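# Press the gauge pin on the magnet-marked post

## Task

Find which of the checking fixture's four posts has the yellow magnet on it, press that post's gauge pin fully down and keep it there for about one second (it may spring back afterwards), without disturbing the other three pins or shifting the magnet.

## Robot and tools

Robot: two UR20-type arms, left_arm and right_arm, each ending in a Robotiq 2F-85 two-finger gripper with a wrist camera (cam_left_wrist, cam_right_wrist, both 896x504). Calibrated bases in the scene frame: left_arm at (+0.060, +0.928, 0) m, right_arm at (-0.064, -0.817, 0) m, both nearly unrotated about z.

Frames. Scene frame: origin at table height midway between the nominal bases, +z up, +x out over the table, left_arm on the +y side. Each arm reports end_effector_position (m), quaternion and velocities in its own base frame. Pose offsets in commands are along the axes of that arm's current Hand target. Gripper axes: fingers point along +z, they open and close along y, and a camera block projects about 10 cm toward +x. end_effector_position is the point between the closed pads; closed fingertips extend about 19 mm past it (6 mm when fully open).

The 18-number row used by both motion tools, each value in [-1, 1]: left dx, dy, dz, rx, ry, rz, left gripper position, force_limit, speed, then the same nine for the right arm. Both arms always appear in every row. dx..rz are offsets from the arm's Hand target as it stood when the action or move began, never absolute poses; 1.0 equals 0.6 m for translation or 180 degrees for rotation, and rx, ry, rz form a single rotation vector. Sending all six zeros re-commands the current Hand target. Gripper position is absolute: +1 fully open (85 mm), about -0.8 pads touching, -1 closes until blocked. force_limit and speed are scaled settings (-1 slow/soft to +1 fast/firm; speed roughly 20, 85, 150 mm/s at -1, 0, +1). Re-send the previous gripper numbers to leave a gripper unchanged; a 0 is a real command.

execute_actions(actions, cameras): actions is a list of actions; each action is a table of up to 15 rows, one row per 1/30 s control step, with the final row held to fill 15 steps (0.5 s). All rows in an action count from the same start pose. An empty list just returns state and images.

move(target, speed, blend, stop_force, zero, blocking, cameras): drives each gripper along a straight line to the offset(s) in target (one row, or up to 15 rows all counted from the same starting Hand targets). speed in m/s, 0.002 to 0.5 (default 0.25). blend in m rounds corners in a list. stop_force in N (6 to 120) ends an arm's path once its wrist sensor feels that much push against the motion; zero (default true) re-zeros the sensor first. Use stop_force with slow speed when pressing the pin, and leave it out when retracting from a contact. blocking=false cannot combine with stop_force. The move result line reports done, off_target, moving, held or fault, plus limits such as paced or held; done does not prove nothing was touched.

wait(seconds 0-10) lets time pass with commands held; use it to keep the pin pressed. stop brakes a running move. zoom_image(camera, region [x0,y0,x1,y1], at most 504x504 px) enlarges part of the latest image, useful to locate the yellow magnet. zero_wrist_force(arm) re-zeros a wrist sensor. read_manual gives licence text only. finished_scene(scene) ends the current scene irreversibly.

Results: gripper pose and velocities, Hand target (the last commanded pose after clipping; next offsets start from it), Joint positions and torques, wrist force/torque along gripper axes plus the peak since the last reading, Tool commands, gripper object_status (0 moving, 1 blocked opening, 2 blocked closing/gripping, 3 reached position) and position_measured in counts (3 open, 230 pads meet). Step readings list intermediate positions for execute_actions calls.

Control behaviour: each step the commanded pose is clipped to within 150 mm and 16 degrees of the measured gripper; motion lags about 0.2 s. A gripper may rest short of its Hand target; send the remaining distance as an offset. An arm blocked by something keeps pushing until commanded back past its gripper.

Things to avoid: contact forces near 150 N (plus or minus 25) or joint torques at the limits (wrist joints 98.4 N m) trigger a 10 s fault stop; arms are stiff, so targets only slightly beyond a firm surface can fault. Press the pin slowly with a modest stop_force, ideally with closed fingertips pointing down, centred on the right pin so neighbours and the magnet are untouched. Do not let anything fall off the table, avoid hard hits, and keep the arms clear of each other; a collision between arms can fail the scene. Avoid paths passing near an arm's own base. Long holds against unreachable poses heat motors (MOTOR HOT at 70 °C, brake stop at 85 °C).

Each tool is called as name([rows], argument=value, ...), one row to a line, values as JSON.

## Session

execute_actions(actions=[])

Scene clock: 0.00 s.
left_arm: end_effector_position=(+1.6020, +0.5513, +0.3701) position_measured=3 object_status=3 end_effector_quat_wxyz=(-0.049, +0.940, +0.190, +0.279) | right_arm: end_effector_position=(+0.4481, +0.4679, +0.3319) position_measured=3 object_status=3 end_effector_quat_wxyz=(-0.272, +0.502, +0.649, +0.503)
Joint positions: left_arm=[0.193 -0.686 0.985 -2.439 -1.472 -3.319] | right_arm=[4.007 -1.969 -2.772 1.193 2.076 2.519]
Joint velocities: within noise
Joint torques (N m): no reading
Motor temperatures (°C): left_arm=[24 35 26 38 34 34] | right_arm=[28 35 36 37 34 38]
Wrist force (N): no reading
Wrist torque (N m): no reading
Wrist force, peak (N): no reading
Hand target: left_arm +1.6020, +0.5513, +0.3701; -0.049, +0.940, +0.190, +0.279 | right_arm +0.4481, +0.4679, +0.3319; -0.272, +0.502, +0.649, +0.503
Tool commands: left_gripper/position=+1.0 left_gripper/force_limit=+1.0 left_gripper/speed=+1.0 right_gripper/position=+1.0 right_gripper/force_limit=+1.0 right_gripper/speed=+1.0
camera_calibration:
cam_left_wrist: T_world_to_cam=[[0.280293, -0.958412, -0.0536799, 0.116052], [-0.933418, -0.259082, -0.248208, 1.75325], [0.223978, 0.119677, -0.967218, 0.0591769], [0, 0, 0, 1]] pos_world=[1.59073, 0.558378, 0.498636]
cam_right_wrist: T_world_to_cam=[[0.956599, -0.136766, 0.25732, -0.433429], [0.120666, -0.61786, -0.776974, 0.502416], [0.265252, 0.774302, -0.574541, -0.162497], [0, 0, 0, 1]] pos_world=[0.397096, 0.376966, 0.408533]

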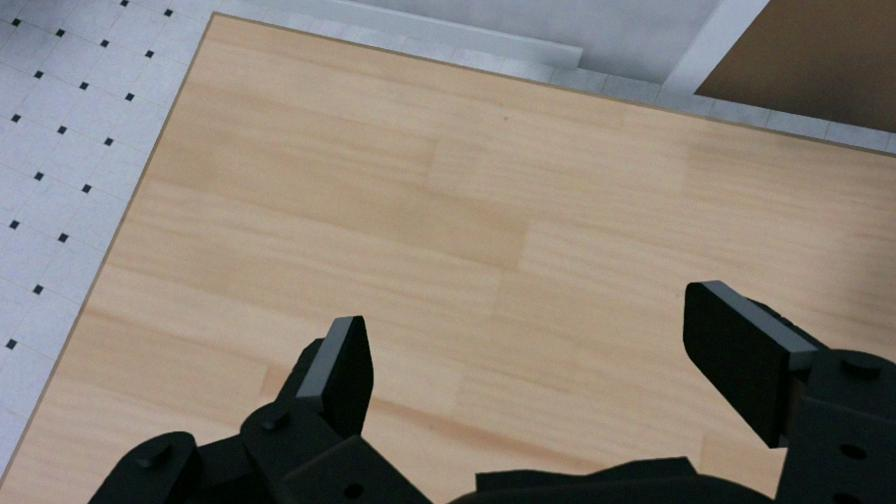

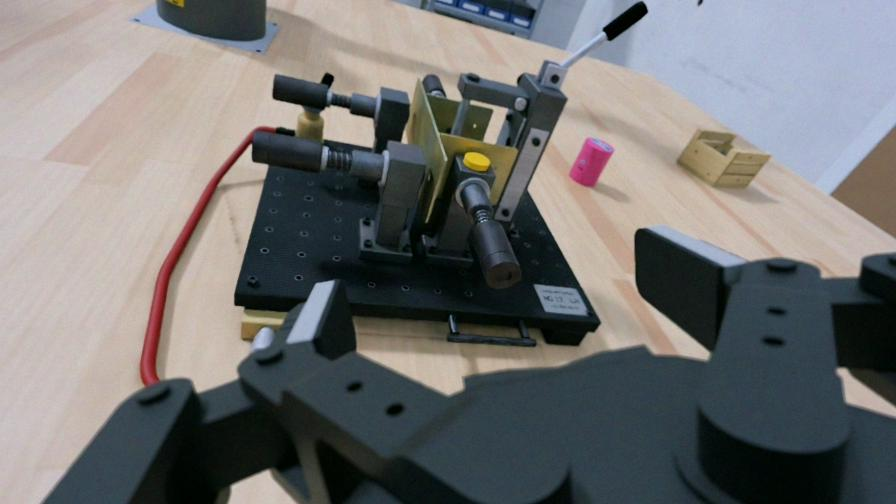

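move(target=[0,0,0,0,0,0,1,1,1,-0.193,0.062,0.330,0.0183,0.1293,0,-1,1,0], speed=0.25, cameras=["cam_right_wrist"])

Scene clock: 2.63 s.
left_arm: end_effector_position=(+1.6020, +0.5513, +0.3701) position_measured=3 object_status=3 end_effector_quat_wxyz=(-0.049, +0.940, +0.190, +0.279) | right_arm: end_effector_position=(+0.5052, +0.5427, +0.2444) position_measured=232 object_status=3 end_effector_quat_wxyz=(-0.349, +0.439, +0.625, +0.542)
Joint positions: left_arm=[0.193 -0.686 0.985 -2.439 -1.472 -3.319] | right_arm=[3.932 -2.329 -2.566 1.527 2.298 2.603]
Joint velocities: within noise
Joint torques (N m): left_arm=[1.58 -270.37 -103.99 -10.97 2.06 -0.03] | right_arm=[24.93 166.04 -24.61 -0.5 -1.72 -6.61]
Motor temperatures (°C): left_arm=[24 35 26 38 34 34] | right_arm=[28 35 36 37 34 38]
Wrist force (N): left_arm=[0.2 -0.3 -0.2] | right_arm=[-0.4 -0.9 -0.7]
Wrist torque (N m): left_arm=[-0.06 -0.03 0.00] | right_arm=[-0.43 0.20 -0.28]
Wrist force, peak (N): left_arm=[0.4 -0.4 -0.3] | right_arm=[-15.7 1.0 11.3]
Hand target: left_arm +1.6020, +0.5513, +0.3701; -0.049, +0.940, +0.190, +0.279 | right_arm +0.5051, +0.5427, +0.2444; -0.349, +0.439, +0.625, +0.542 (not the last commanded pose)
Off the commanded pose: left_arm 0.000 m, 0 deg | right_arm 0.104 m, 11 deg.
move: held (right_arm; a check stopped the path); limits=held
pose unreachable (right arm): on one or more control steps of this call, first in action 0 (counted from 0), this arm could not follow its commanded pose, so it was not sent that pose on those steps. It may still have moved: this result reports where it is.
cause: moving toward the commanded pose would bring two parts of the arm too close to each other (its gripper and another part of the arm, with joints 4 (wrist 1) to 6 (wrist 3) between them).
camera_calibration:
cam_right_wrist: T_world_to_cam=[[0.970921, -0.0715372, 0.228461, -0.490831], [0.173928, -0.444962, -0.878497, 0.377827], [0.164502, 0.892687, -0.419581, -0.337042], [0, 0, 0, 1]] pos_world=[0.466287, 0.43388, 0.302639]
Images, in order (width x height): cam_right_wrist 896x504.

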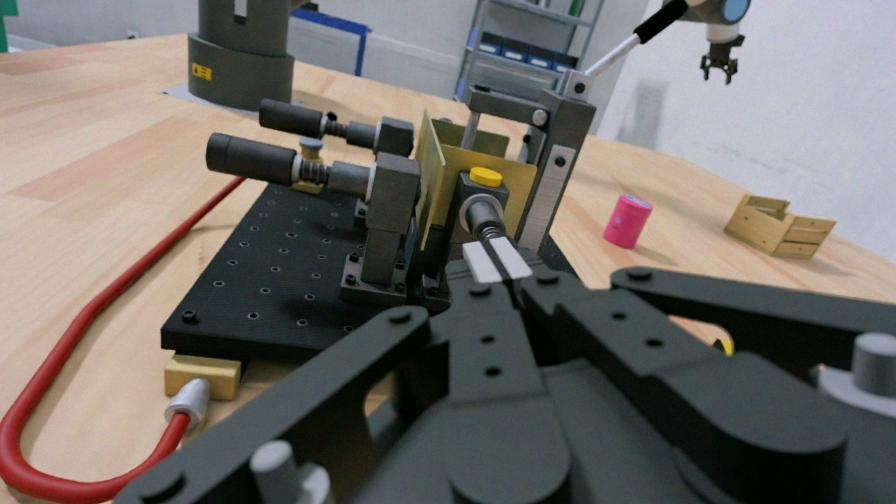

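move(target=[0,0,0,0,0,0,1,1,1,-0.114,0.037,0.115,0.1035,-0.4355,0.081,-1,1,0], speed=0.4, cameras=["cam_right_wrist"])

Scene clock: 5.87 s.
left_arm: end_effector_position=(+1.6020, +0.5513, +0.3701) position_measured=3 object_status=3 end_effector_quat_wxyz=(-0.049, +0.940, +0.190, +0.279) | right_arm: end_effector_position=(+0.5538, +0.5996, +0.1786) position_measured=232 object_status=3 end_effector_quat_wxyz=(+0.000, +0.693, +0.721, +0.000)
Joint positions: left_arm=[0.193 -0.686 0.985 -2.439 -1.472 -3.319] | right_arm=[4.215 -1.772 -2.259 -0.681 1.571 2.605]
Joint velocities: within noise
Joint torques (N m): left_arm=[1.55 -277.76 -108.95 -11.55 1.81 0.34] | right_arm=[20.67 82.62 90.24 4.37 -4.42 5.79]
Motor temperatures (°C): left_arm=[24 35 26 38 34 34] | right_arm=[28 35 36 37 34 38]
Wrist force (N): left_arm=[0.0 -0.1 -0.1] | right_arm=[-0.5 2.1 0.7]
Wrist torque (N m): left_arm=[-0.01 0.00 0.00] | right_arm=[1.19 0.21 -0.67]
Wrist force, peak (N): left_arm=[0.4 -0.2 -0.2] | right_arm=[0.9 3.3 0.4]
Hand target: left_arm +1.6020, +0.5513, +0.3701; -0.049, +0.940, +0.190, +0.279 | right_arm +0.5538, +0.5996, +0.1786; +0.000, +0.693, +0.721, +0.000
Off the commanded pose: left_arm 0.000 m, 0 deg | right_arm 0.000 m, 0 deg.
move: done
camera_calibration:
cam_right_wrist: T_world_to_cam=[[0.989754, -0.12405, 0.0707062, -0.469721], [-0.139166, -0.948877, 0.283311, 0.604877], [0.0319468, -0.290248, -0.956418, 0.455181], [0, 0, 0, 1]] pos_world=[0.534545, 0.6478, 0.297187]
Images, in order (width x height): cam_right_wrist 896x504.

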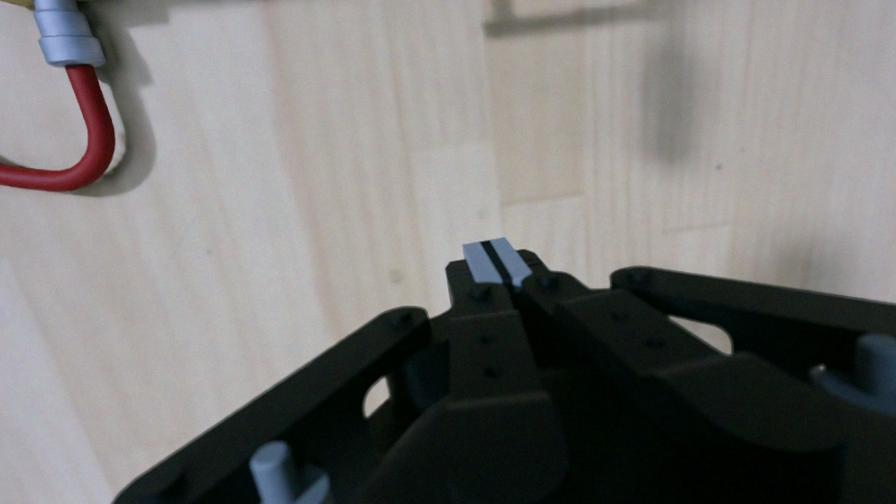

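move(target=[0,0,0,0,0,0,1,1,1,0.055,0,0,0,0,0,-1,1,0], speed=0.06, stop_force=10, cameras=["cam_right_wrist"])

Scene clock: 7.63 s.
left_arm: end_effector_position=(+1.6020, +0.5513, +0.3701) position_measured=3 object_status=3 end_effector_quat_wxyz=(-0.049, +0.940, +0.190, +0.279) | right_arm: end_effector_position=(+0.5525, +0.6326, +0.1787) position_measured=232 object_status=3 end_effector_quat_wxyz=(+0.000, +0.693, +0.721, +0.000)
Joint positions: left_arm=[0.193 -0.686 0.985 -2.439 -1.472 -3.319] | right_arm=[4.236 -1.795 -2.227 -0.69 1.571 2.625]
Joint velocities: within noise
Joint torques (N m): left_arm=[5.22 -280.44 -110.9 -10.92 3.25 1.24] | right_arm=[22.53 94.17 85.99 5.73 -4.08 6.01]
Motor temperatures (°C): left_arm=[24 35 26 38 34 34] | right_arm=[28 35 36 37 34 38]
Wrist force (N): left_arm=[-0.1 -0.1 0.1] | right_arm=[-1.2 2.2 0.8]
Wrist torque (N m): left_arm=[-0.02 0.01 0.00] | right_arm=[1.34 0.39 -0.68]
Wrist force, peak (N): left_arm=[0.1 0.5 -0.3] | right_arm=[-1.2 2.6 0.6]
Hand target: left_arm +1.6020, +0.5513, +0.3701; -0.049, +0.940, +0.190, +0.279 | right_arm +0.5525, +0.6326, +0.1787; +0.000, +0.693, +0.721, +0.000
Off the commanded pose: left_arm 0.000 m, 0 deg | right_arm 0.000 m, 0 deg.
move: done
camera_calibration:
cam_right_wrist: T_world_to_cam=[[0.989754, -0.124063, 0.0706785, -0.464322], [-0.139176, -0.948831, 0.283462, 0.635968], [0.0318947, -0.290394, -0.956375, 0.464941], [0, 0, 0, 1]] pos_world=[0.533247, 0.680836, 0.297203]
Images, in order (width x height): cam_right_wrist 896x504.

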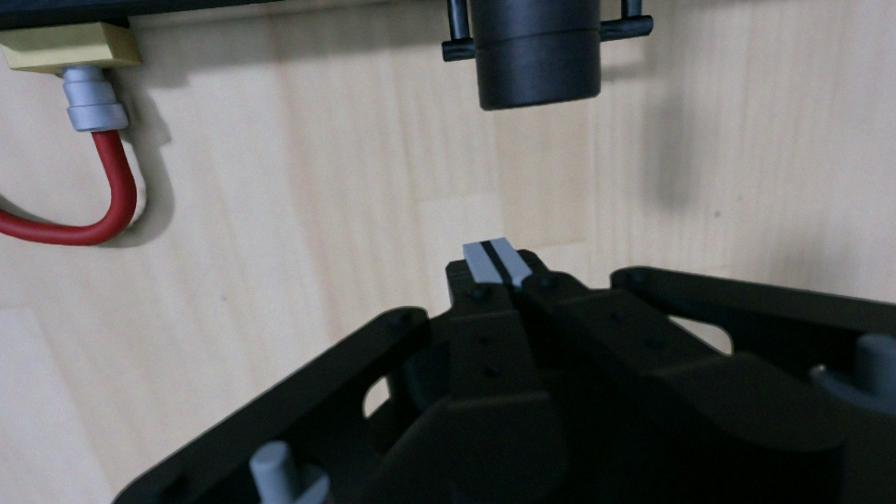

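move(target=[0,0,0,0,0,0,1,1,1,0.04,0.0235,0,0,0,0,-1,1,0], speed=0.06, stop_force=12, cameras=["cam_right_wrist"])

Scene clock: 9.67 s.
left_arm: end_effector_position=(+1.6020, +0.5513, +0.3701) position_measured=3 object_status=3 end_effector_quat_wxyz=(-0.049, +0.940, +0.190, +0.279) | right_arm: end_effector_position=(+0.5656, +0.6571, +0.1787) position_measured=232 object_status=3 end_effector_quat_wxyz=(+0.000, +0.693, +0.721, +0.000)
Joint positions: left_arm=[0.193 -0.686 0.985 -2.439 -1.472 -3.319] | right_arm=[4.236 -1.821 -2.189 -0.702 1.571 2.625]
Joint velocities: within noise
Joint torques (N m): left_arm=[6.84 -280.16 -109.96 -11.45 3.28 1.4] | right_arm=[-20.27 95.31 86.09 5.63 -3.11 -6.56]
Motor temperatures (°C): left_arm=[24 35 26 38 34 34] | right_arm=[28 35 36 37 34 38]
Wrist force (N): left_arm=[0.1 -0.1 0.0] | right_arm=[-1.3 2.4 0.3]
Wrist torque (N m): left_arm=[-0.01 -0.02 0.00] | right_arm=[1.36 0.46 -0.70]
Wrist force, peak (N): left_arm=[0.2 -0.2 -0.4] | right_arm=[-1.2 3.2 0.1]
Hand target: left_arm +1.6020, +0.5513, +0.3701; -0.049, +0.940, +0.190, +0.279 | right_arm +0.5656, +0.6571, +0.1787; +0.000, +0.693, +0.721, +0.000
Off the commanded pose: left_arm 0.000 m, 0 deg | right_arm 0.000 m, 0 deg.
move: done
camera_calibration:
cam_right_wrist: T_world_to_cam=[[0.989753, -0.124063, 0.070685, -0.474275], [-0.139178, -0.94883, 0.283464, 0.661077], [0.0319005, -0.290398, -0.956374, 0.471667], [0, 0, 0, 1]] pos_world=[0.546376, 0.705381, 0.297223]
Images, in order (width x height): cam_right_wrist 896x504.

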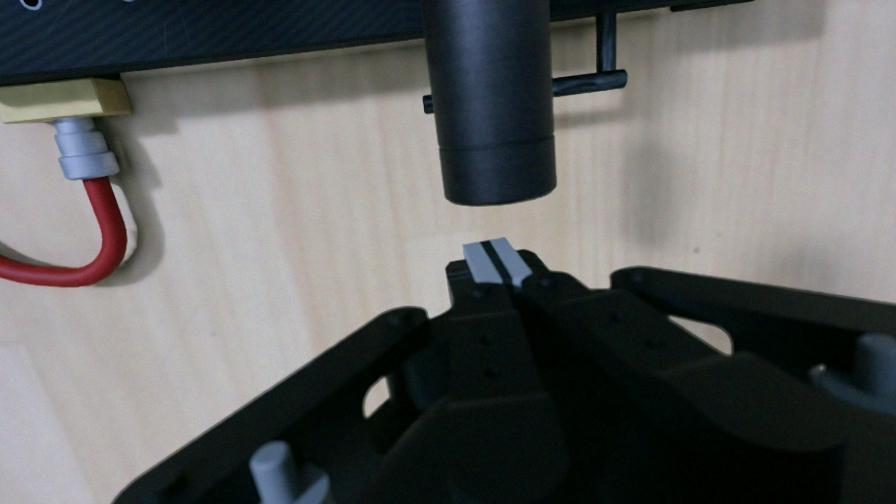

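move(target=[0,0,0,0,0,0,1,1,1,0.12,0.003,0,0,0,0,-1,1,0], speed=0.018, stop_force=58, cameras=["cam_right_wrist"])

wait(seconds=1.1, cameras=[])

Scene clock: 13.10 s.
left_arm: end_effector_position=(+1.6020, +0.5513, +0.3701) position_measured=3 object_status=3 end_effector_quat_wxyz=(-0.049, +0.940, +0.190, +0.279) | right_arm: end_effector_position=(+0.5651, +0.6907, +0.1787) position_measured=232 object_status=3 end_effector_quat_wxyz=(+0.000, +0.693, +0.721, +0.000)
Joint positions: left_arm=[0.193 -0.686 0.985 -2.439 -1.472 -3.319] | right_arm=[4.254 -1.845 -2.154 -0.713 1.571 2.643]
Joint velocities: within noise
Joint torques (N m): left_arm=[2.74 -281.94 -115.79 -11.02 4.34 2.46] | right_arm=[2.56 160.25 104.4 27.61 10.85 -6.78]
Motor temperatures (°C): left_arm=[24 35 26 38 34 34] | right_arm=[28 35 36 37 34 38]
Wrist force (N): left_arm=[-0.2 -0.3 -0.2] | right_arm=[-44.6 3.6 11.5]
Wrist torque (N m): left_arm=[-0.06 0.03 -0.01] | right_arm=[1.42 0.26 -0.44]
Wrist force, peak (N): left_arm=[0.5 -0.2 -0.3] | right_arm=[-91.6 0.5 -19.8]
Hand target: left_arm +1.6020, +0.5513, +0.3701; -0.049, +0.940, +0.190, +0.279 | right_arm +0.5651, +0.6907, +0.1787; +0.000, +0.693, +0.721, +0.000 (not the last commanded pose)
Off the commanded pose: left_arm 0.000 m, 0 deg | right_arm 0.038 m, 0 deg.
move: contact (right_arm)
camera_calibration:
cam_right_wrist: T_world_to_cam=[[0.989757, -0.124054, 0.0706515, -0.469571], [-0.139161, -0.948816, 0.283518, 0.692858], [0.0318636, -0.290446, -0.956361, 0.481464], [0, 0, 0, 1]] pos_world=[0.545839, 0.738982, 0.297191]
Images, in order (width x height): cam_right_wrist 896x504.

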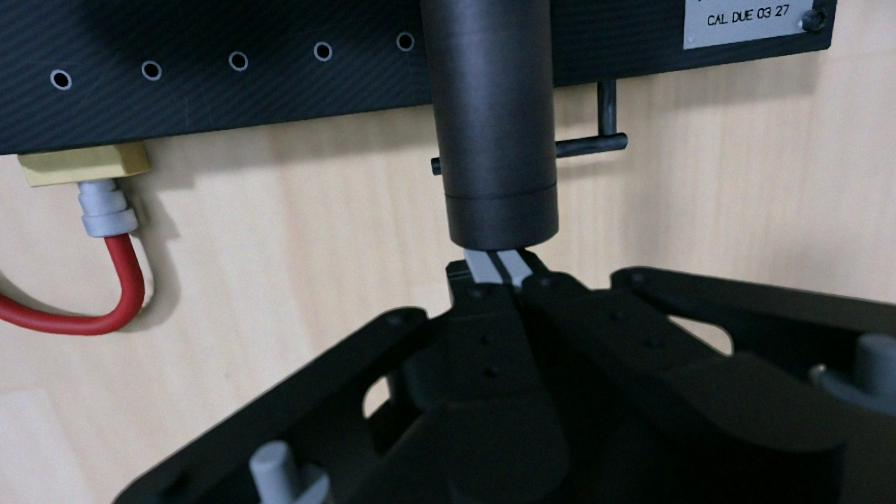

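Scene clock: 14.20 s.
left_arm: end_effector_position=(+1.6020, +0.5513, +0.3701) position_measured=3 object_status=3 end_effector_quat_wxyz=(-0.049, +0.940, +0.190, +0.279) | right_arm: end_effector_position=(+0.5651, +0.6907, +0.1787) position_measured=232 object_status=3 end_effector_quat_wxyz=(+0.000, +0.693, +0.721, +0.000)
Joint positions: left_arm=[0.193 -0.686 0.985 -2.439 -1.472 -3.319] | right_arm=[4.254 -1.845 -2.154 -0.713 1.571 2.643]
Joint velocities: within noise
Joint torques (N m): left_arm=[3.61 -289.03 -117.84 -10.48 5.02 2.18] | right_arm=[4.36 154.94 107.59 22.67 5.65 -6.69]
Motor temperatures (°C): left_arm=[24 35 26 38 34 34] | right_arm=[28 35 36 37 34 38]
Wrist force (N): left_arm=[-0.2 0.0 -0.2] | right_arm=[-44.3 2.3 11.8]
Wrist torque (N m): left_arm=[0.00 0.03 0.00] | right_arm=[1.37 0.25 -0.46]
Wrist force, peak (N): left_arm=[0.1 -0.3 -0.4] | right_arm=[-44.6 3.4 11.8]
Hand target: left_arm +1.6020, +0.5513, +0.3701; -0.049, +0.940, +0.190, +0.279 | right_arm +0.5651, +0.6907, +0.1787; +0.000, +0.693, +0.721, +0.000 (not the last commanded pose)
Tool commands: left_gripper/position=+1.0 left_gripper/force_limit=+1.0 left_gripper/speed=+1.0 right_gripper/position=-1.0 right_gripper/force_limit=+1.0 right_gripper/speed=+0.0
Off the commanded pose: left_arm 0.000 m, 0 deg | right_arm 0.038 m, 0 deg.
wait: 1.10 s; at rest by 0.17 s
No camera images: "cameras" was empty.

move(target=[0,0,0,0,0,0,1,1,1,0.0008,0,0,0,0,0,-1,1,0], speed=0.01, cameras=[])

wait(seconds=1.0, cameras=[])

move(target=[0,0,0,0,0,0,1,1,1,-0.07,0,0,0,0,0,-1,1,0], speed=0.06, cameras=[])

finished_scene(scene=2)

Scene clock: 15.23 s.
left_arm: end_effector_position=(+1.6020, +0.5513, +0.3701) position_measured=3 object_status=3 end_effector_quat_wxyz=(-0.049, +0.940, +0.190, +0.279) | right_arm: end_effector_position=(+0.5651, +0.6910, +0.1787) position_measured=232 object_status=3 end_effector_quat_wxyz=(+0.000, +0.693, +0.721, +0.000)
Joint positions: left_arm=[0.193 -0.686 0.985 -2.439 -1.472 -3.319] | right_arm=[4.254 -1.845 -2.154 -0.713 1.571 2.643]
Joint velocities: within noise
Joint torques (N m): left_arm=[8.52 -286 -115.97 -11.39 4.82 1.96] | right_arm=[70.31 101.81 157.99 27.53 5.92 5.51]
Motor temperatures (°C): left_arm=[24 35 26 38 34 34] | right_arm=[28 35 36 37 34 38]
Wrist force (N): left_arm=[0.1 0.0 -0.2] | right_arm=[-78.9 -5.2 -5.6]
Wrist torque (N m): left_arm=[0.00 -0.02 0.00] | right_arm=[1.29 0.31 -0.38]
Wrist force, peak (N): left_arm=[0.2 -0.3 -0.4] | right_arm=[-78.9 -5.2 -5.6]
Hand target: left_arm +1.6020, +0.5513, +0.3701; -0.049, +0.940, +0.190, +0.279 | right_arm +0.5651, +0.6912, +0.1787; +0.000, +0.693, +0.721, +0.000
Off the commanded pose: left_arm 0.000 m, 0 deg | right_arm 0.000 m, 0 deg.
move: done
No camera images: "cameras" was empty.

Scene clock: 16.23 s.
left_arm: end_effector_position=(+1.6020, +0.5513, +0.3701) position_measured=3 object_status=3 end_effector_quat_wxyz=(-0.049, +0.940, +0.190, +0.279) | right_arm: end_effector_position=(+0.5651, +0.6912, +0.1787) position_measured=232 object_status=3 end_effector_quat_wxyz=(+0.000, +0.693, +0.721, +0.000)
Joint positions: left_arm=[0.193 -0.686 0.985 -2.439 -1.472 -3.319] | right_arm=[4.254 -1.845 -2.154 -0.713 1.571 2.643]
Joint velocities: within noise
Joint torques (N m): left_arm=[8.63 -287.83 -113.8 -11.21 5.06 2.26] | right_arm=[83.59 88.57 158.75 40.29 12.7 5.99]
Motor temperatures (°C): left_arm=[24 35 26 38 34 34] | right_arm=[28 35 36 37 34 38]
Wrist force (N): left_arm=[0.1 -0.1 0.3] | right_arm=[-99.4 -5.6 -17.8]
Wrist torque (N m): left_arm=[-0.01 -0.02 -0.01] | right_arm=[1.33 0.28 -0.30]
Wrist force, peak (N): left_arm=[0.3 -0.1 -0.3] | right_arm=[-99.6 -6.1 -17.4]
Hand target: left_arm +1.6020, +0.5513, +0.3701; -0.049, +0.940, +0.190, +0.279 | right_arm +0.5651, +0.6912, +0.1787; +0.000, +0.693, +0.721, +0.000
Tool commands: left_gripper/position=+1.0 left_gripper/force_limit=+1.0 left_gripper/speed=+1.0 right_gripper/position=-1.0 right_gripper/force_limit=+1.0 right_gripper/speed=+0.0
Off the commanded pose: left_arm 0.000 m, 0 deg | right_arm 0.000 m, 0 deg.
wait: 1.00 s; at rest by 0.17 s
No camera images: "cameras" was empty.

Scene clock: 17.30 s.
left_arm: end_effector_position=(+1.6020, +0.5513, +0.3701) position_measured=3 object_status=3 end_effector_quat_wxyz=(-0.049, +0.940, +0.190, +0.279) | right_arm: end_effector_position=(+0.5668, +0.6494, +0.1786) position_measured=232 object_status=3 end_effector_quat_wxyz=(+0.000, +0.693, +0.721, +0.000)
Joint positions: left_arm=[0.193 -0.686 0.985 -2.439 -1.472 -3.319] | right_arm=[4.23 -1.816 -2.196 -0.699 1.571 2.619]
Joint velocities: within noise
Joint torques (N m): left_arm=[9.56 -289.58 -118.61 -10.07 5.67 2.19] | right_arm=[-25.82 142.06 63.64 14.98 -3.79 -7.45]
Motor temperatures (°C): left_arm=[24 35 26 38 34 34] | right_arm=[28 35 36 37 34 38]
Wrist force (N): left_arm=[0.0 -0.2 0.1] | right_arm=[0.8 1.9 2.8]
Wrist torque (N m): left_arm=[-0.05 0.00 0.00] | right_arm=[1.26 0.06 -0.70]
Wrist force, peak (N): left_arm=[0.4 0.1 -0.2] | right_arm=[-99.5 -6.3 -17.5]
Hand target: left_arm +1.6020, +0.5513, +0.3701; -0.049, +0.940, +0.190, +0.279 | right_arm +0.5668, +0.6492, +0.1786; +0.000, +0.693, +0.721, +0.000
Off the commanded pose: left_arm 0.000 m, 0 deg | right_arm 0.000 m, 0 deg.
move: done
No camera images: "cameras" was empty.

The scene is finished: the task was done.


## Next scene

The same job, from a new start.

execute_actions(actions=[])

Scene clock: 0.00 s.
left_arm: end_effector_position=(+0.3071, -0.4220, +0.1602) position_measured=3 object_status=3 end_effector_quat_wxyz=(+0.066, +0.956, -0.074, +0.275) | right_arm: end_effector_position=(+0.4900, -0.3027, +0.2369) position_measured=3 object_status=3 end_effector_quat_wxyz=(+0.548, -0.467, -0.511, -0.471)
Joint positions: left_arm=[-1.763 -1.739 2.857 -2.766 -1.003 1.555] | right_arm=[2.511 -2.074 -2.06 -2.212 2.389 -0.015]
Joint velocities: within noise
Joint torques (N m): no reading
Motor temperatures (°C): left_arm=[24 35 26 38 34 33] | right_arm=[28 35 35 36 33 38]
Wrist force (N): no reading
Wrist torque (N m): no reading
Wrist force, peak (N): no reading
Hand target: left_arm +0.3071, -0.4220, +0.1602; +0.066, +0.956, -0.074, +0.275 | right_arm +0.4900, -0.3027, +0.2369; +0.548, -0.467, -0.511, -0.471
Tool commands: left_gripper/position=+1.0 left_gripper/force_limit=+1.0 left_gripper/speed=+1.0 right_gripper/position=+1.0 right_gripper/force_limit=+1.0 right_gripper/speed=+1.0
camera_calibration:
cam_left_wrist: T_world_to_cam=[[-0.28582, -0.958098, 0.0188461, -0.302738], [-0.929608, 0.272438, -0.248207, 0.463446], [0.232673, -0.088462, -0.968524, 0.172418], [0, 0, 0, 1]] pos_world=[0.304177, -0.40106, 0.287727]
cam_right_wrist: T_world_to_cam=[[0.978975, 0.0561564, -0.196097, -0.399582], [-0.174547, -0.266833, -0.947805, 0.238781], [-0.10555, 0.962105, -0.251421, 0.530503], [0, 0, 0, 1]] pos_world=[0.488854, -0.424245, 0.281341]

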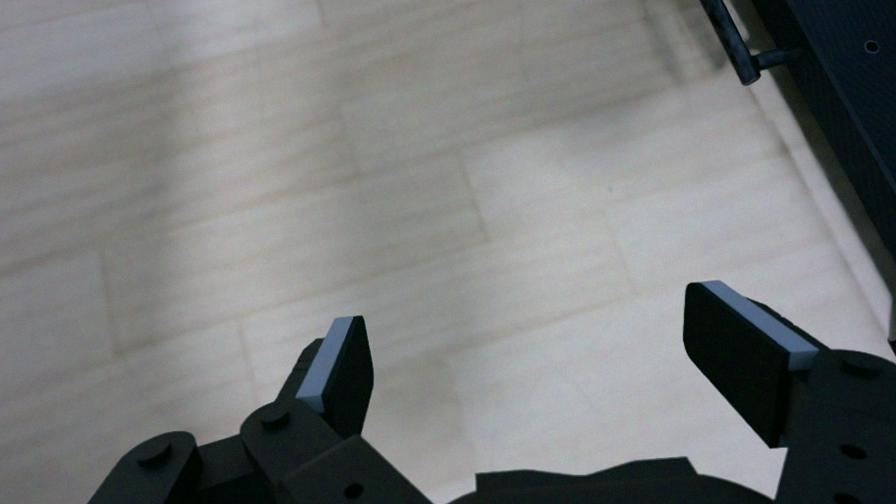

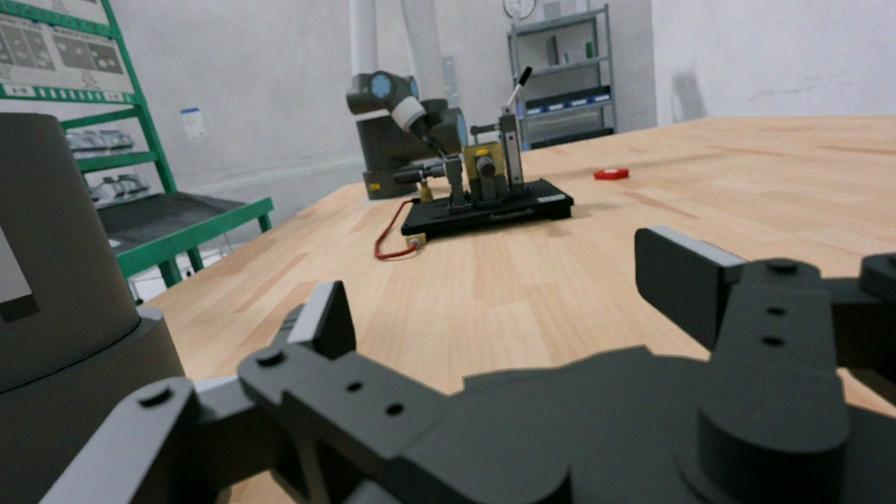

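zoom_image(camera="cam_right_wrist", region=[380, 60, 600, 260])

Scaled by 2.291 from the camera's 896x504 image, which has a finer 1280x720 frame.

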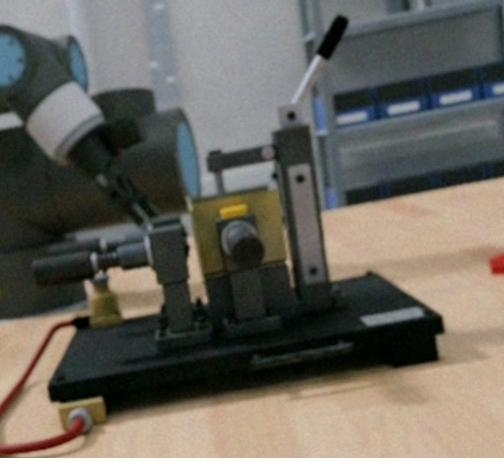

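move(target=[0,0,0,0,0,0,1,1,1,0.123,0.391,0.635,0.100,-0.506,0.081,-1,1,0], speed=0.45, cameras=[])

move(target=[0,0,0,0,0,0,1,1,1,0.720,-0.542,0.237,0,0,0,-1,1,0], speed=0.4, cameras=["cam_right_wrist"])

Scene clock: 5.50 s.
left_arm: end_effector_position=(+0.3071, -0.4220, +0.1602) position_measured=3 object_status=3 end_effector_quat_wxyz=(+0.066, +0.956, -0.074, +0.275) | right_arm: end_effector_position=(+0.6794, +0.1008, +0.3198) position_measured=232 object_status=3 end_effector_quat_wxyz=(-0.130, +0.633, +0.750, -0.143)
Joint positions: left_arm=[-1.763 -1.739 2.857 -2.766 -1.003 1.555] | right_arm=[3.536 -1.614 -2.121 -1.355 1.67 1.778]
Joint velocities: within noise
Joint torques (N m): left_arm=[6.73 -11.66 -60.92 -8.34 4.08 -0.22] | right_arm=[13.78 63.9 103.72 2.92 -3.25 6.1]
Motor temperatures (°C): left_arm=[24 35 26 38 34 33] | right_arm=[28 35 35 36 33 38]
Wrist force (N): left_arm=[0.0 0.2 0.0] | right_arm=[-1.5 2.5 2.2]
Wrist torque (N m): left_arm=[0.03 0.01 0.00] | right_arm=[1.50 0.27 -0.44]
Wrist force, peak (N): left_arm=[-0.2 0.4 0.7] | right_arm=[1.9 4.2 1.3]
Hand target: left_arm +0.3071, -0.4220, +0.1602; +0.066, +0.956, -0.074, +0.275 | right_arm +0.6795, +0.1009, +0.3198; -0.130, +0.633, +0.750, -0.143
Off the commanded pose: left_arm 0.000 m, 0 deg | right_arm 0.000 m, 0 deg.
move: done
No camera images: "cameras" was empty.

Scene clock: 7.63 s.
left_arm: end_effector_position=(+0.3071, -0.4220, +0.1602) position_measured=3 object_status=3 end_effector_quat_wxyz=(+0.066, +0.956, -0.074, +0.275) | right_arm: end_effector_position=(+0.2584, +0.4685, +0.3177) position_measured=232 object_status=3 end_effector_quat_wxyz=(-0.130, +0.633, +0.750, -0.143)
Joint positions: left_arm=[-1.763 -1.739 2.857 -2.766 -1.003 1.555] | right_arm=[4.372 -1.381 -2.382 -1.134 1.916 2.601]
Joint velocities: within noise
Joint torques (N m): left_arm=[12.69 -9.57 -60.26 -7.66 3.4 -1.25] | right_arm=[32.46 10.7 77.21 14.35 7.19 5.2]
Motor temperatures (°C): left_arm=[24 35 26 38 34 33] | right_arm=[28 35 35 36 33 38]
Wrist force (N): left_arm=[-0.1 0.4 0.3] | right_arm=[-0.1 3.3 2.7]
Wrist torque (N m): left_arm=[0.05 0.02 0.00] | right_arm=[1.38 -0.13 -0.70]
Wrist force, peak (N): left_arm=[0.1 0.2 0.6] | right_arm=[-4.9 5.3 1.1]
Hand target: left_arm +0.3071, -0.4220, +0.1602; +0.066, +0.956, -0.074, +0.275 | right_arm +0.2584, +0.4686, +0.3177; -0.130, +0.633, +0.750, -0.143
Off the commanded pose: left_arm 0.000 m, 0 deg | right_arm 0.000 m, 0 deg.
move: done
camera_calibration:
cam_right_wrist: T_world_to_cam=[[0.95048, -0.00285666, -0.310773, -0.128895], [0.100801, -0.943066, 0.316962, 0.324628], [-0.293985, -0.332592, -0.896078, 0.6445], [0, 0, 0, 1]] pos_world=[0.279263, 0.520133, 0.43457]
Images, in order (width x height): cam_right_wrist 896x504.

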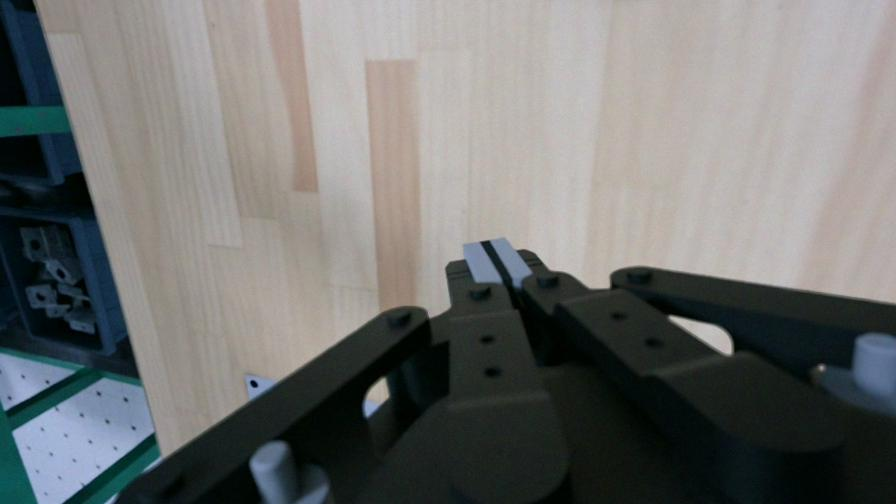

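move(target=[0,0,0,0,0,0,1,1,1,0.149,0.440,0.074,-0.123,0.021,0.129,-1,1,0], speed=0.3, cameras=["cam_right_wrist"])

Scene clock: 9.63 s.
left_arm: end_effector_position=(+0.3071, -0.4220, +0.1602) position_measured=3 object_status=3 end_effector_quat_wxyz=(+0.066, +0.956, -0.074, +0.275) | right_arm: end_effector_position=(+0.4675, +0.5961, +0.1777) position_measured=232 object_status=3 end_effector_quat_wxyz=(+0.000, +0.787, +0.616, +0.000)
Joint positions: left_arm=[-1.763 -1.739 2.857 -2.766 -1.003 1.555] | right_arm=[4.316 -1.715 -2.336 -0.662 1.571 2.987]
Joint velocities: within noise
Joint torques (N m): left_arm=[13.16 -3.01 -63.03 -7.36 3.79 -0.77] | right_arm=[-17.91 79.49 82.73 16.18 -1.33 5.85]
Motor temperatures (°C): left_arm=[24 35 26 38 34 33] | right_arm=[28 35 35 36 33 38]
Wrist force (N): left_arm=[0.1 0.2 0.3] | right_arm=[-0.7 2.8 1.4]
Wrist torque (N m): left_arm=[0.02 -0.03 0.00] | right_arm=[1.55 0.12 -0.51]
Wrist force, peak (N): left_arm=[0.0 0.5 0.4] | right_arm=[1.7 4.4 3.1]
Hand target: left_arm +0.3071, -0.4220, +0.1602; +0.066, +0.956, -0.074, +0.275 | right_arm +0.4676, +0.5961, +0.1776; +0.000, +0.787, +0.616, +0.000
Off the commanded pose: left_arm 0.000 m, 0 deg | right_arm 0.000 m, 0 deg.
move: done
camera_calibration:
cam_right_wrist: T_world_to_cam=[[0.916078, -0.394873, 0.0698306, -0.188637], [-0.397698, -0.872352, 0.28432, 0.664888], [-0.0513534, -0.288231, -0.956183, 0.493737], [0, 0, 0, 1]] pos_world=[0.462586, 0.647838, 0.296235]
Images, in order (width x height): cam_right_wrist 896x504.

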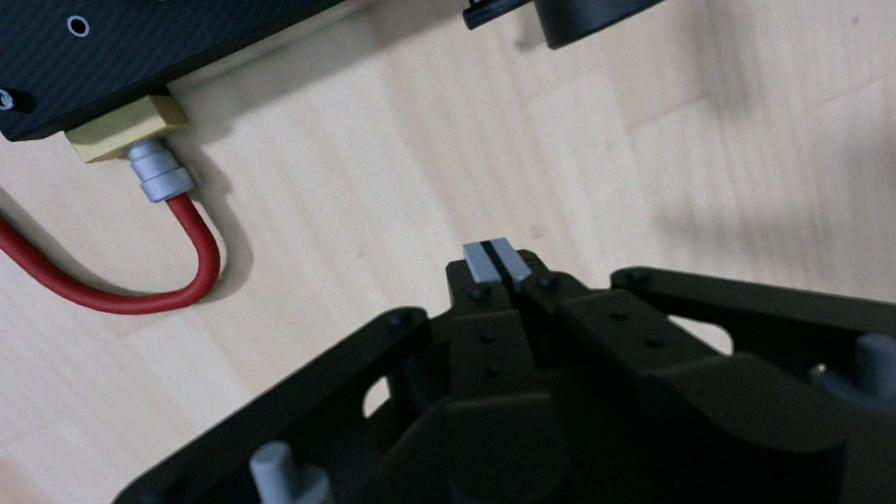

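move(target=[0,0,0,0,0,0,1,1,1,0.054,0.067,0,0,0,-0.0906,-1,1,0], speed=0.15, cameras=["cam_right_wrist"])

Scene clock: 11.53 s.
left_arm: end_effector_position=(+0.3071, -0.4220, +0.1602) position_measured=3 object_status=3 end_effector_quat_wxyz=(+0.066, +0.956, -0.074, +0.275) | right_arm: end_effector_position=(+0.5144, +0.6179, +0.1776) position_measured=232 object_status=3 end_effector_quat_wxyz=(+0.000, +0.692, +0.722, +0.000)
Joint positions: left_arm=[-1.763 -1.739 2.857 -2.766 -1.003 1.555] | right_arm=[4.271 -1.761 -2.275 -0.676 1.571 2.658]
Joint velocities: within noise
Joint torques (N m): left_arm=[7.08 -4.76 -65.16 -7.32 4.19 -0.54] | right_arm=[-20.37 77.15 82.07 6.07 4.43 -8.83]
Motor temperatures (°C): left_arm=[24 35 26 38 34 33] | right_arm=[28 35 35 36 33 38]
Wrist force (N): left_arm=[-0.2 0.2 0.0] | right_arm=[-0.2 2.4 1.4]
Wrist torque (N m): left_arm=[0.02 0.05 0.00] | right_arm=[1.48 -0.02 -0.46]
Wrist force, peak (N): left_arm=[-0.1 0.8 0.4] | right_arm=[0.2 3.2 1.6]
Hand target: left_arm +0.3071, -0.4220, +0.1602; +0.066, +0.956, -0.074, +0.275 | right_arm +0.5144, +0.6180, +0.1776; +0.000, +0.692, +0.722, +0.000
Off the commanded pose: left_arm 0.000 m, 0 deg | right_arm 0.000 m, 0 deg.
move: done
camera_calibration:
cam_right_wrist: T_world_to_cam=[[0.990053, -0.122055, 0.0699764, -0.429595], [-0.13707, -0.948925, 0.284171, 0.61592], [0.0317178, -0.290936, -0.956217, 0.461273], [0, 0, 0, 1]] pos_world=[0.495115, 0.666228, 0.296112]
Images, in order (width x height): cam_right_wrist 896x504.

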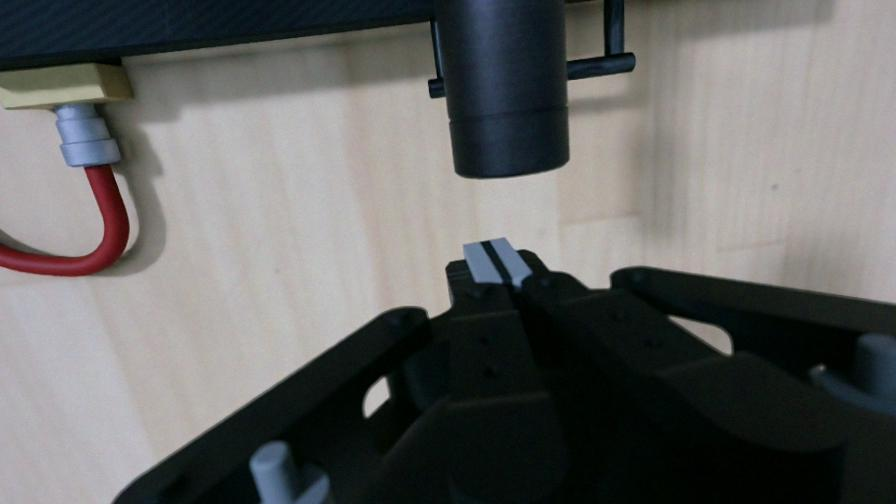

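move(target=[0,0,0,0,0,0,1,1,1,0.017,0.006,0,0,0,0,-1,1,0], speed=0.05, cameras=[])

move(target=[0,0,0,0,0,0,1,1,1,0.12,0,0,0,0,0,-1,1,0], speed=0.018, stop_force=58, cameras=["cam_right_wrist"])

wait(seconds=1.1, cameras=[])

Scene clock: 12.60 s.
left_arm: end_effector_position=(+0.3071, -0.4220, +0.1602) position_measured=3 object_status=3 end_effector_quat_wxyz=(+0.066, +0.956, -0.074, +0.275) | right_arm: end_effector_position=(+0.5175, +0.6281, +0.1776) position_measured=232 object_status=3 end_effector_quat_wxyz=(+0.000, +0.692, +0.722, +0.000)
Joint positions: left_arm=[-1.763 -1.739 2.857 -2.766 -1.003 1.555] | right_arm=[4.273 -1.771 -2.262 -0.68 1.571 2.66]
Joint velocities: within noise
Joint torques (N m): left_arm=[11.86 -7.34 -63.77 -7.33 4.13 -0.98] | right_arm=[20.6 83 83.33 5.84 4.22 6.25]
Motor temperatures (°C): left_arm=[24 35 26 38 34 33] | right_arm=[28 35 35 36 33 38]
Wrist force (N): left_arm=[-0.2 0.2 0.6] | right_arm=[-0.3 2.1 2.1]
Wrist torque (N m): left_arm=[0.01 0.03 0.00] | right_arm=[1.48 -0.01 -0.45]
Wrist force, peak (N): left_arm=[-0.2 0.2 0.6] | right_arm=[-0.7 2.4 1.8]
Hand target: left_arm +0.3071, -0.4220, +0.1602; +0.066, +0.956, -0.074, +0.275 | right_arm +0.5176, +0.6283, +0.1776; +0.000, +0.692, +0.722, +0.000
Off the commanded pose: left_arm 0.000 m, 0 deg | right_arm 0.000 m, 0 deg.
move: done
No camera images: "cameras" was empty.

Scene clock: 15.60 s.
left_arm: end_effector_position=(+0.3071, -0.4220, +0.1602) position_measured=3 object_status=3 end_effector_quat_wxyz=(+0.066, +0.956, -0.074, +0.275) | right_arm: end_effector_position=(+0.5162, +0.6588, +0.1775) position_measured=232 object_status=3 end_effector_quat_wxyz=(+0.000, +0.692, +0.722, +0.000)
Joint positions: left_arm=[-1.763 -1.739 2.857 -2.766 -1.003 1.555] | right_arm=[4.29 -1.794 -2.231 -0.689 1.571 2.677]
Joint velocities: within noise
Joint torques (N m): left_arm=[10.61 -5.52 -66.69 -7.55 4.05 -0.9] | right_arm=[7.11 138.18 113.36 29.9 10.44 -8.02]
Motor temperatures (°C): left_arm=[24 35 26 38 34 33] | right_arm=[28 35 35 36 33 38]
Wrist force (N): left_arm=[0.1 0.1 0.2] | right_arm=[-48.1 1.8 14.4]
Wrist torque (N m): left_arm=[0.00 -0.01 0.00] | right_arm=[1.65 -0.12 -0.17]
Wrist force, peak (N): left_arm=[0.3 0.5 0.4] | right_arm=[-97.0 3.6 -19.7]
Hand target: left_arm +0.3071, -0.4220, +0.1602; +0.066, +0.956, -0.074, +0.275 | right_arm +0.5162, +0.6588, +0.1775; +0.000, +0.692, +0.722, +0.000 (not the last commanded pose)
Off the commanded pose: left_arm 0.000 m, 0 deg | right_arm 0.041 m, 0 deg.
move: contact (right_arm)
camera_calibration:
cam_right_wrist: T_world_to_cam=[[0.990077, -0.121904, 0.0699035, -0.426531], [-0.136906, -0.948928, 0.284241, 0.654912], [0.0316831, -0.290991, -0.956201, 0.473112], [0, 0, 0, 1]] pos_world=[0.496971, 0.70714, 0.296053]
Images, in order (width x height): cam_right_wrist 896x504.

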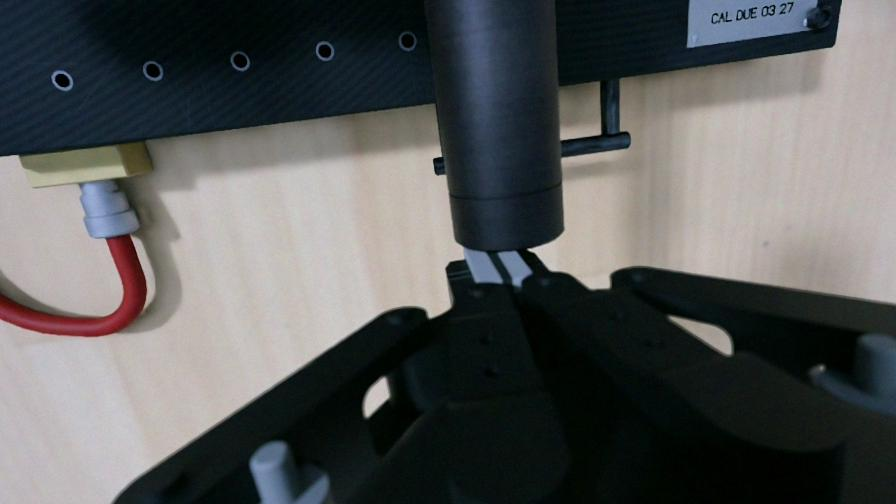

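Scene clock: 16.70 s.
left_arm: end_effector_position=(+0.3071, -0.4220, +0.1602) position_measured=3 object_status=3 end_effector_quat_wxyz=(+0.066, +0.956, -0.074, +0.275) | right_arm: end_effector_position=(+0.5162, +0.6588, +0.1775) position_measured=232 object_status=3 end_effector_quat_wxyz=(+0.000, +0.692, +0.722, +0.000)
Joint positions: left_arm=[-1.763 -1.739 2.857 -2.766 -1.003 1.555] | right_arm=[4.29 -1.793 -2.231 -0.689 1.571 2.677]
Joint velocities: within noise
Joint torques (N m): left_arm=[9.33 -5.52 -67.14 -8.31 4.62 -0.73] | right_arm=[8.7 142.44 110.32 24.84 5.27 -7.46]
Motor temperatures (°C): left_arm=[24 35 26 38 34 33] | right_arm=[28 35 35 36 33 38]
Wrist force (N): left_arm=[-0.2 0.2 0.4] | right_arm=[-47.9 1.3 14.2]
Wrist torque (N m): left_arm=[0.02 0.04 0.00] | right_arm=[1.73 -0.10 -0.19]
Wrist force, peak (N): left_arm=[0.0 0.4 0.5] | right_arm=[-48.2 1.6 15.2]
Hand target: left_arm +0.3071, -0.4220, +0.1602; +0.066, +0.956, -0.074, +0.275 | right_arm +0.5162, +0.6588, +0.1775; +0.000, +0.692, +0.722, +0.000 (not the last commanded pose)
Tool commands: left_gripper/position=+1.0 left_gripper/force_limit=+1.0 left_gripper/speed=+1.0 right_gripper/position=-1.0 right_gripper/force_limit=+1.0 right_gripper/speed=+0.0
Off the commanded pose: left_arm 0.000 m, 0 deg | right_arm 0.041 m, 0 deg.
wait: 1.10 s; at rest by 0.17 s
No camera images: "cameras" was empty.

Small extra press for certainty, hold, release, done.

move(target=[0,0,0,0,0,0,1,1,1,0.0006,0,0,0,0,0,-1,1,0], speed=0.01, cameras=[])

wait(seconds=1.0, cameras=[])

move(target=[0,0,0,0,0,0,1,1,1,-0.07,0,0,0,0,0,-1,1,0], speed=0.06, cameras=[])

finished_scene(scene=3)

Scene clock: 17.60 s.
left_arm: end_effector_position=(+0.3071, -0.4220, +0.1602) position_measured=3 object_status=3 end_effector_quat_wxyz=(+0.066, +0.956, -0.074, +0.275) | right_arm: end_effector_position=(+0.5162, +0.6590, +0.1775) position_measured=232 object_status=3 end_effector_quat_wxyz=(+0.000, +0.692, +0.722, +0.000)
Joint positions: left_arm=[-1.763 -1.739 2.857 -2.766 -1.003 1.555] | right_arm=[4.29 -1.794 -2.23 -0.689 1.571 2.677]
Joint velocities: within noise
Joint torques (N m): left_arm=[7.1 -6.35 -70.32 -8.02 4.28 -0.46] | right_arm=[57.49 92.3 148.85 28.65 5.37 4.97]
Motor temperatures (°C): left_arm=[24 35 26 38 34 33] | right_arm=[28 35 35 36 33 38]
Wrist force (N): left_arm=[0.0 0.1 0.2] | right_arm=[-72.8 -4.5 3.8]
Wrist torque (N m): left_arm=[0.00 0.00 0.00] | right_arm=[1.65 -0.04 -0.13]
Wrist force, peak (N): left_arm=[-0.2 0.4 0.4] | right_arm=[-72.8 -4.5 3.8]
Hand target: left_arm +0.3071, -0.4220, +0.1602; +0.066, +0.956, -0.074, +0.275 | right_arm +0.5162, +0.6592, +0.1775; +0.000, +0.692, +0.722, +0.000
Off the commanded pose: left_arm 0.000 m, 0 deg | right_arm 0.000 m, 0 deg.
move: done
No camera images: "cameras" was empty.

Scene clock: 18.60 s.
left_arm: end_effector_position=(+0.3071, -0.4220, +0.1602) position_measured=3 object_status=3 end_effector_quat_wxyz=(+0.066, +0.956, -0.074, +0.275) | right_arm: end_effector_position=(+0.5162, +0.6592, +0.1775) position_measured=232 object_status=3 end_effector_quat_wxyz=(+0.000, +0.692, +0.722, +0.000)
Joint positions: left_arm=[-1.763 -1.739 2.857 -2.766 -1.003 1.555] | right_arm=[4.29 -1.794 -2.23 -0.689 1.571 2.677]
Joint velocities: within noise
Joint torques (N m): left_arm=[11.76 -3.67 -69.53 -8.09 4.29 -0.62] | right_arm=[68.48 89.02 152.22 38.48 9.8 5.29]
Motor temperatures (°C): left_arm=[24 35 26 38 34 33] | right_arm=[28 35 35 36 33 38]
Wrist force (N): left_arm=[0.1 0.0 0.4] | right_arm=[-90.1 -4.7 -7.4]
Wrist torque (N m): left_arm=[-0.01 -0.02 0.00] | right_arm=[1.61 -0.01 -0.06]
Wrist force, peak (N): left_arm=[-0.4 0.2 0.6] | right_arm=[-90.1 -4.7 -7.4]
Hand target: left_arm +0.3071, -0.4220, +0.1602; +0.066, +0.956, -0.074, +0.275 | right_arm +0.5162, +0.6592, +0.1775; +0.000, +0.692, +0.722, +0.000
Tool commands: left_gripper/position=+1.0 left_gripper/force_limit=+1.0 left_gripper/speed=+1.0 right_gripper/position=-1.0 right_gripper/force_limit=+1.0 right_gripper/speed=+0.0
Off the commanded pose: left_arm 0.000 m, 0 deg | right_arm 0.000 m, 0 deg.
wait: 1.00 s; at rest by 0.17 s
No camera images: "cameras" was empty.

Scene clock: 19.67 s.
left_arm: end_effector_position=(+0.3071, -0.4220, +0.1602) position_measured=3 object_status=3 end_effector_quat_wxyz=(+0.066, +0.956, -0.074, +0.275) | right_arm: end_effector_position=(+0.5180, +0.6174, +0.1775) position_measured=232 object_status=3 end_effector_quat_wxyz=(+0.000, +0.692, +0.722, +0.000)
Joint positions: left_arm=[-1.763 -1.739 2.857 -2.766 -1.003 1.555] | right_arm=[4.266 -1.763 -2.272 -0.677 1.571 2.653]
Joint velocities: within noise
Joint torques (N m): left_arm=[10.44 -7.95 -68.26 -8.06 4.99 -0.29] | right_arm=[-17.41 112.13 56.34 15.51 -2.83 -7.21]
Motor temperatures (°C): left_arm=[24 35 26 38 34 33] | right_arm=[28 35 35 36 33 38]
Wrist force (N): left_arm=[0.1 0.3 0.4] | right_arm=[-1.4 1.2 1.6]
Wrist torque (N m): left_arm=[0.03 -0.03 0.00] | right_arm=[1.28 0.20 -0.46]
Wrist force, peak (N): left_arm=[-0.3 0.3 0.5] | right_arm=[-90.2 -4.7 -6.9]
Hand target: left_arm +0.3071, -0.4220, +0.1602; +0.066, +0.956, -0.074, +0.275 | right_arm +0.5180, +0.6172, +0.1775; +0.000, +0.692, +0.722, +0.000
Off the commanded pose: left_arm 0.000 m, 0 deg | right_arm 0.000 m, 0 deg.
move: done
No camera images: "cameras" was empty.

The scene is finished: the task was done.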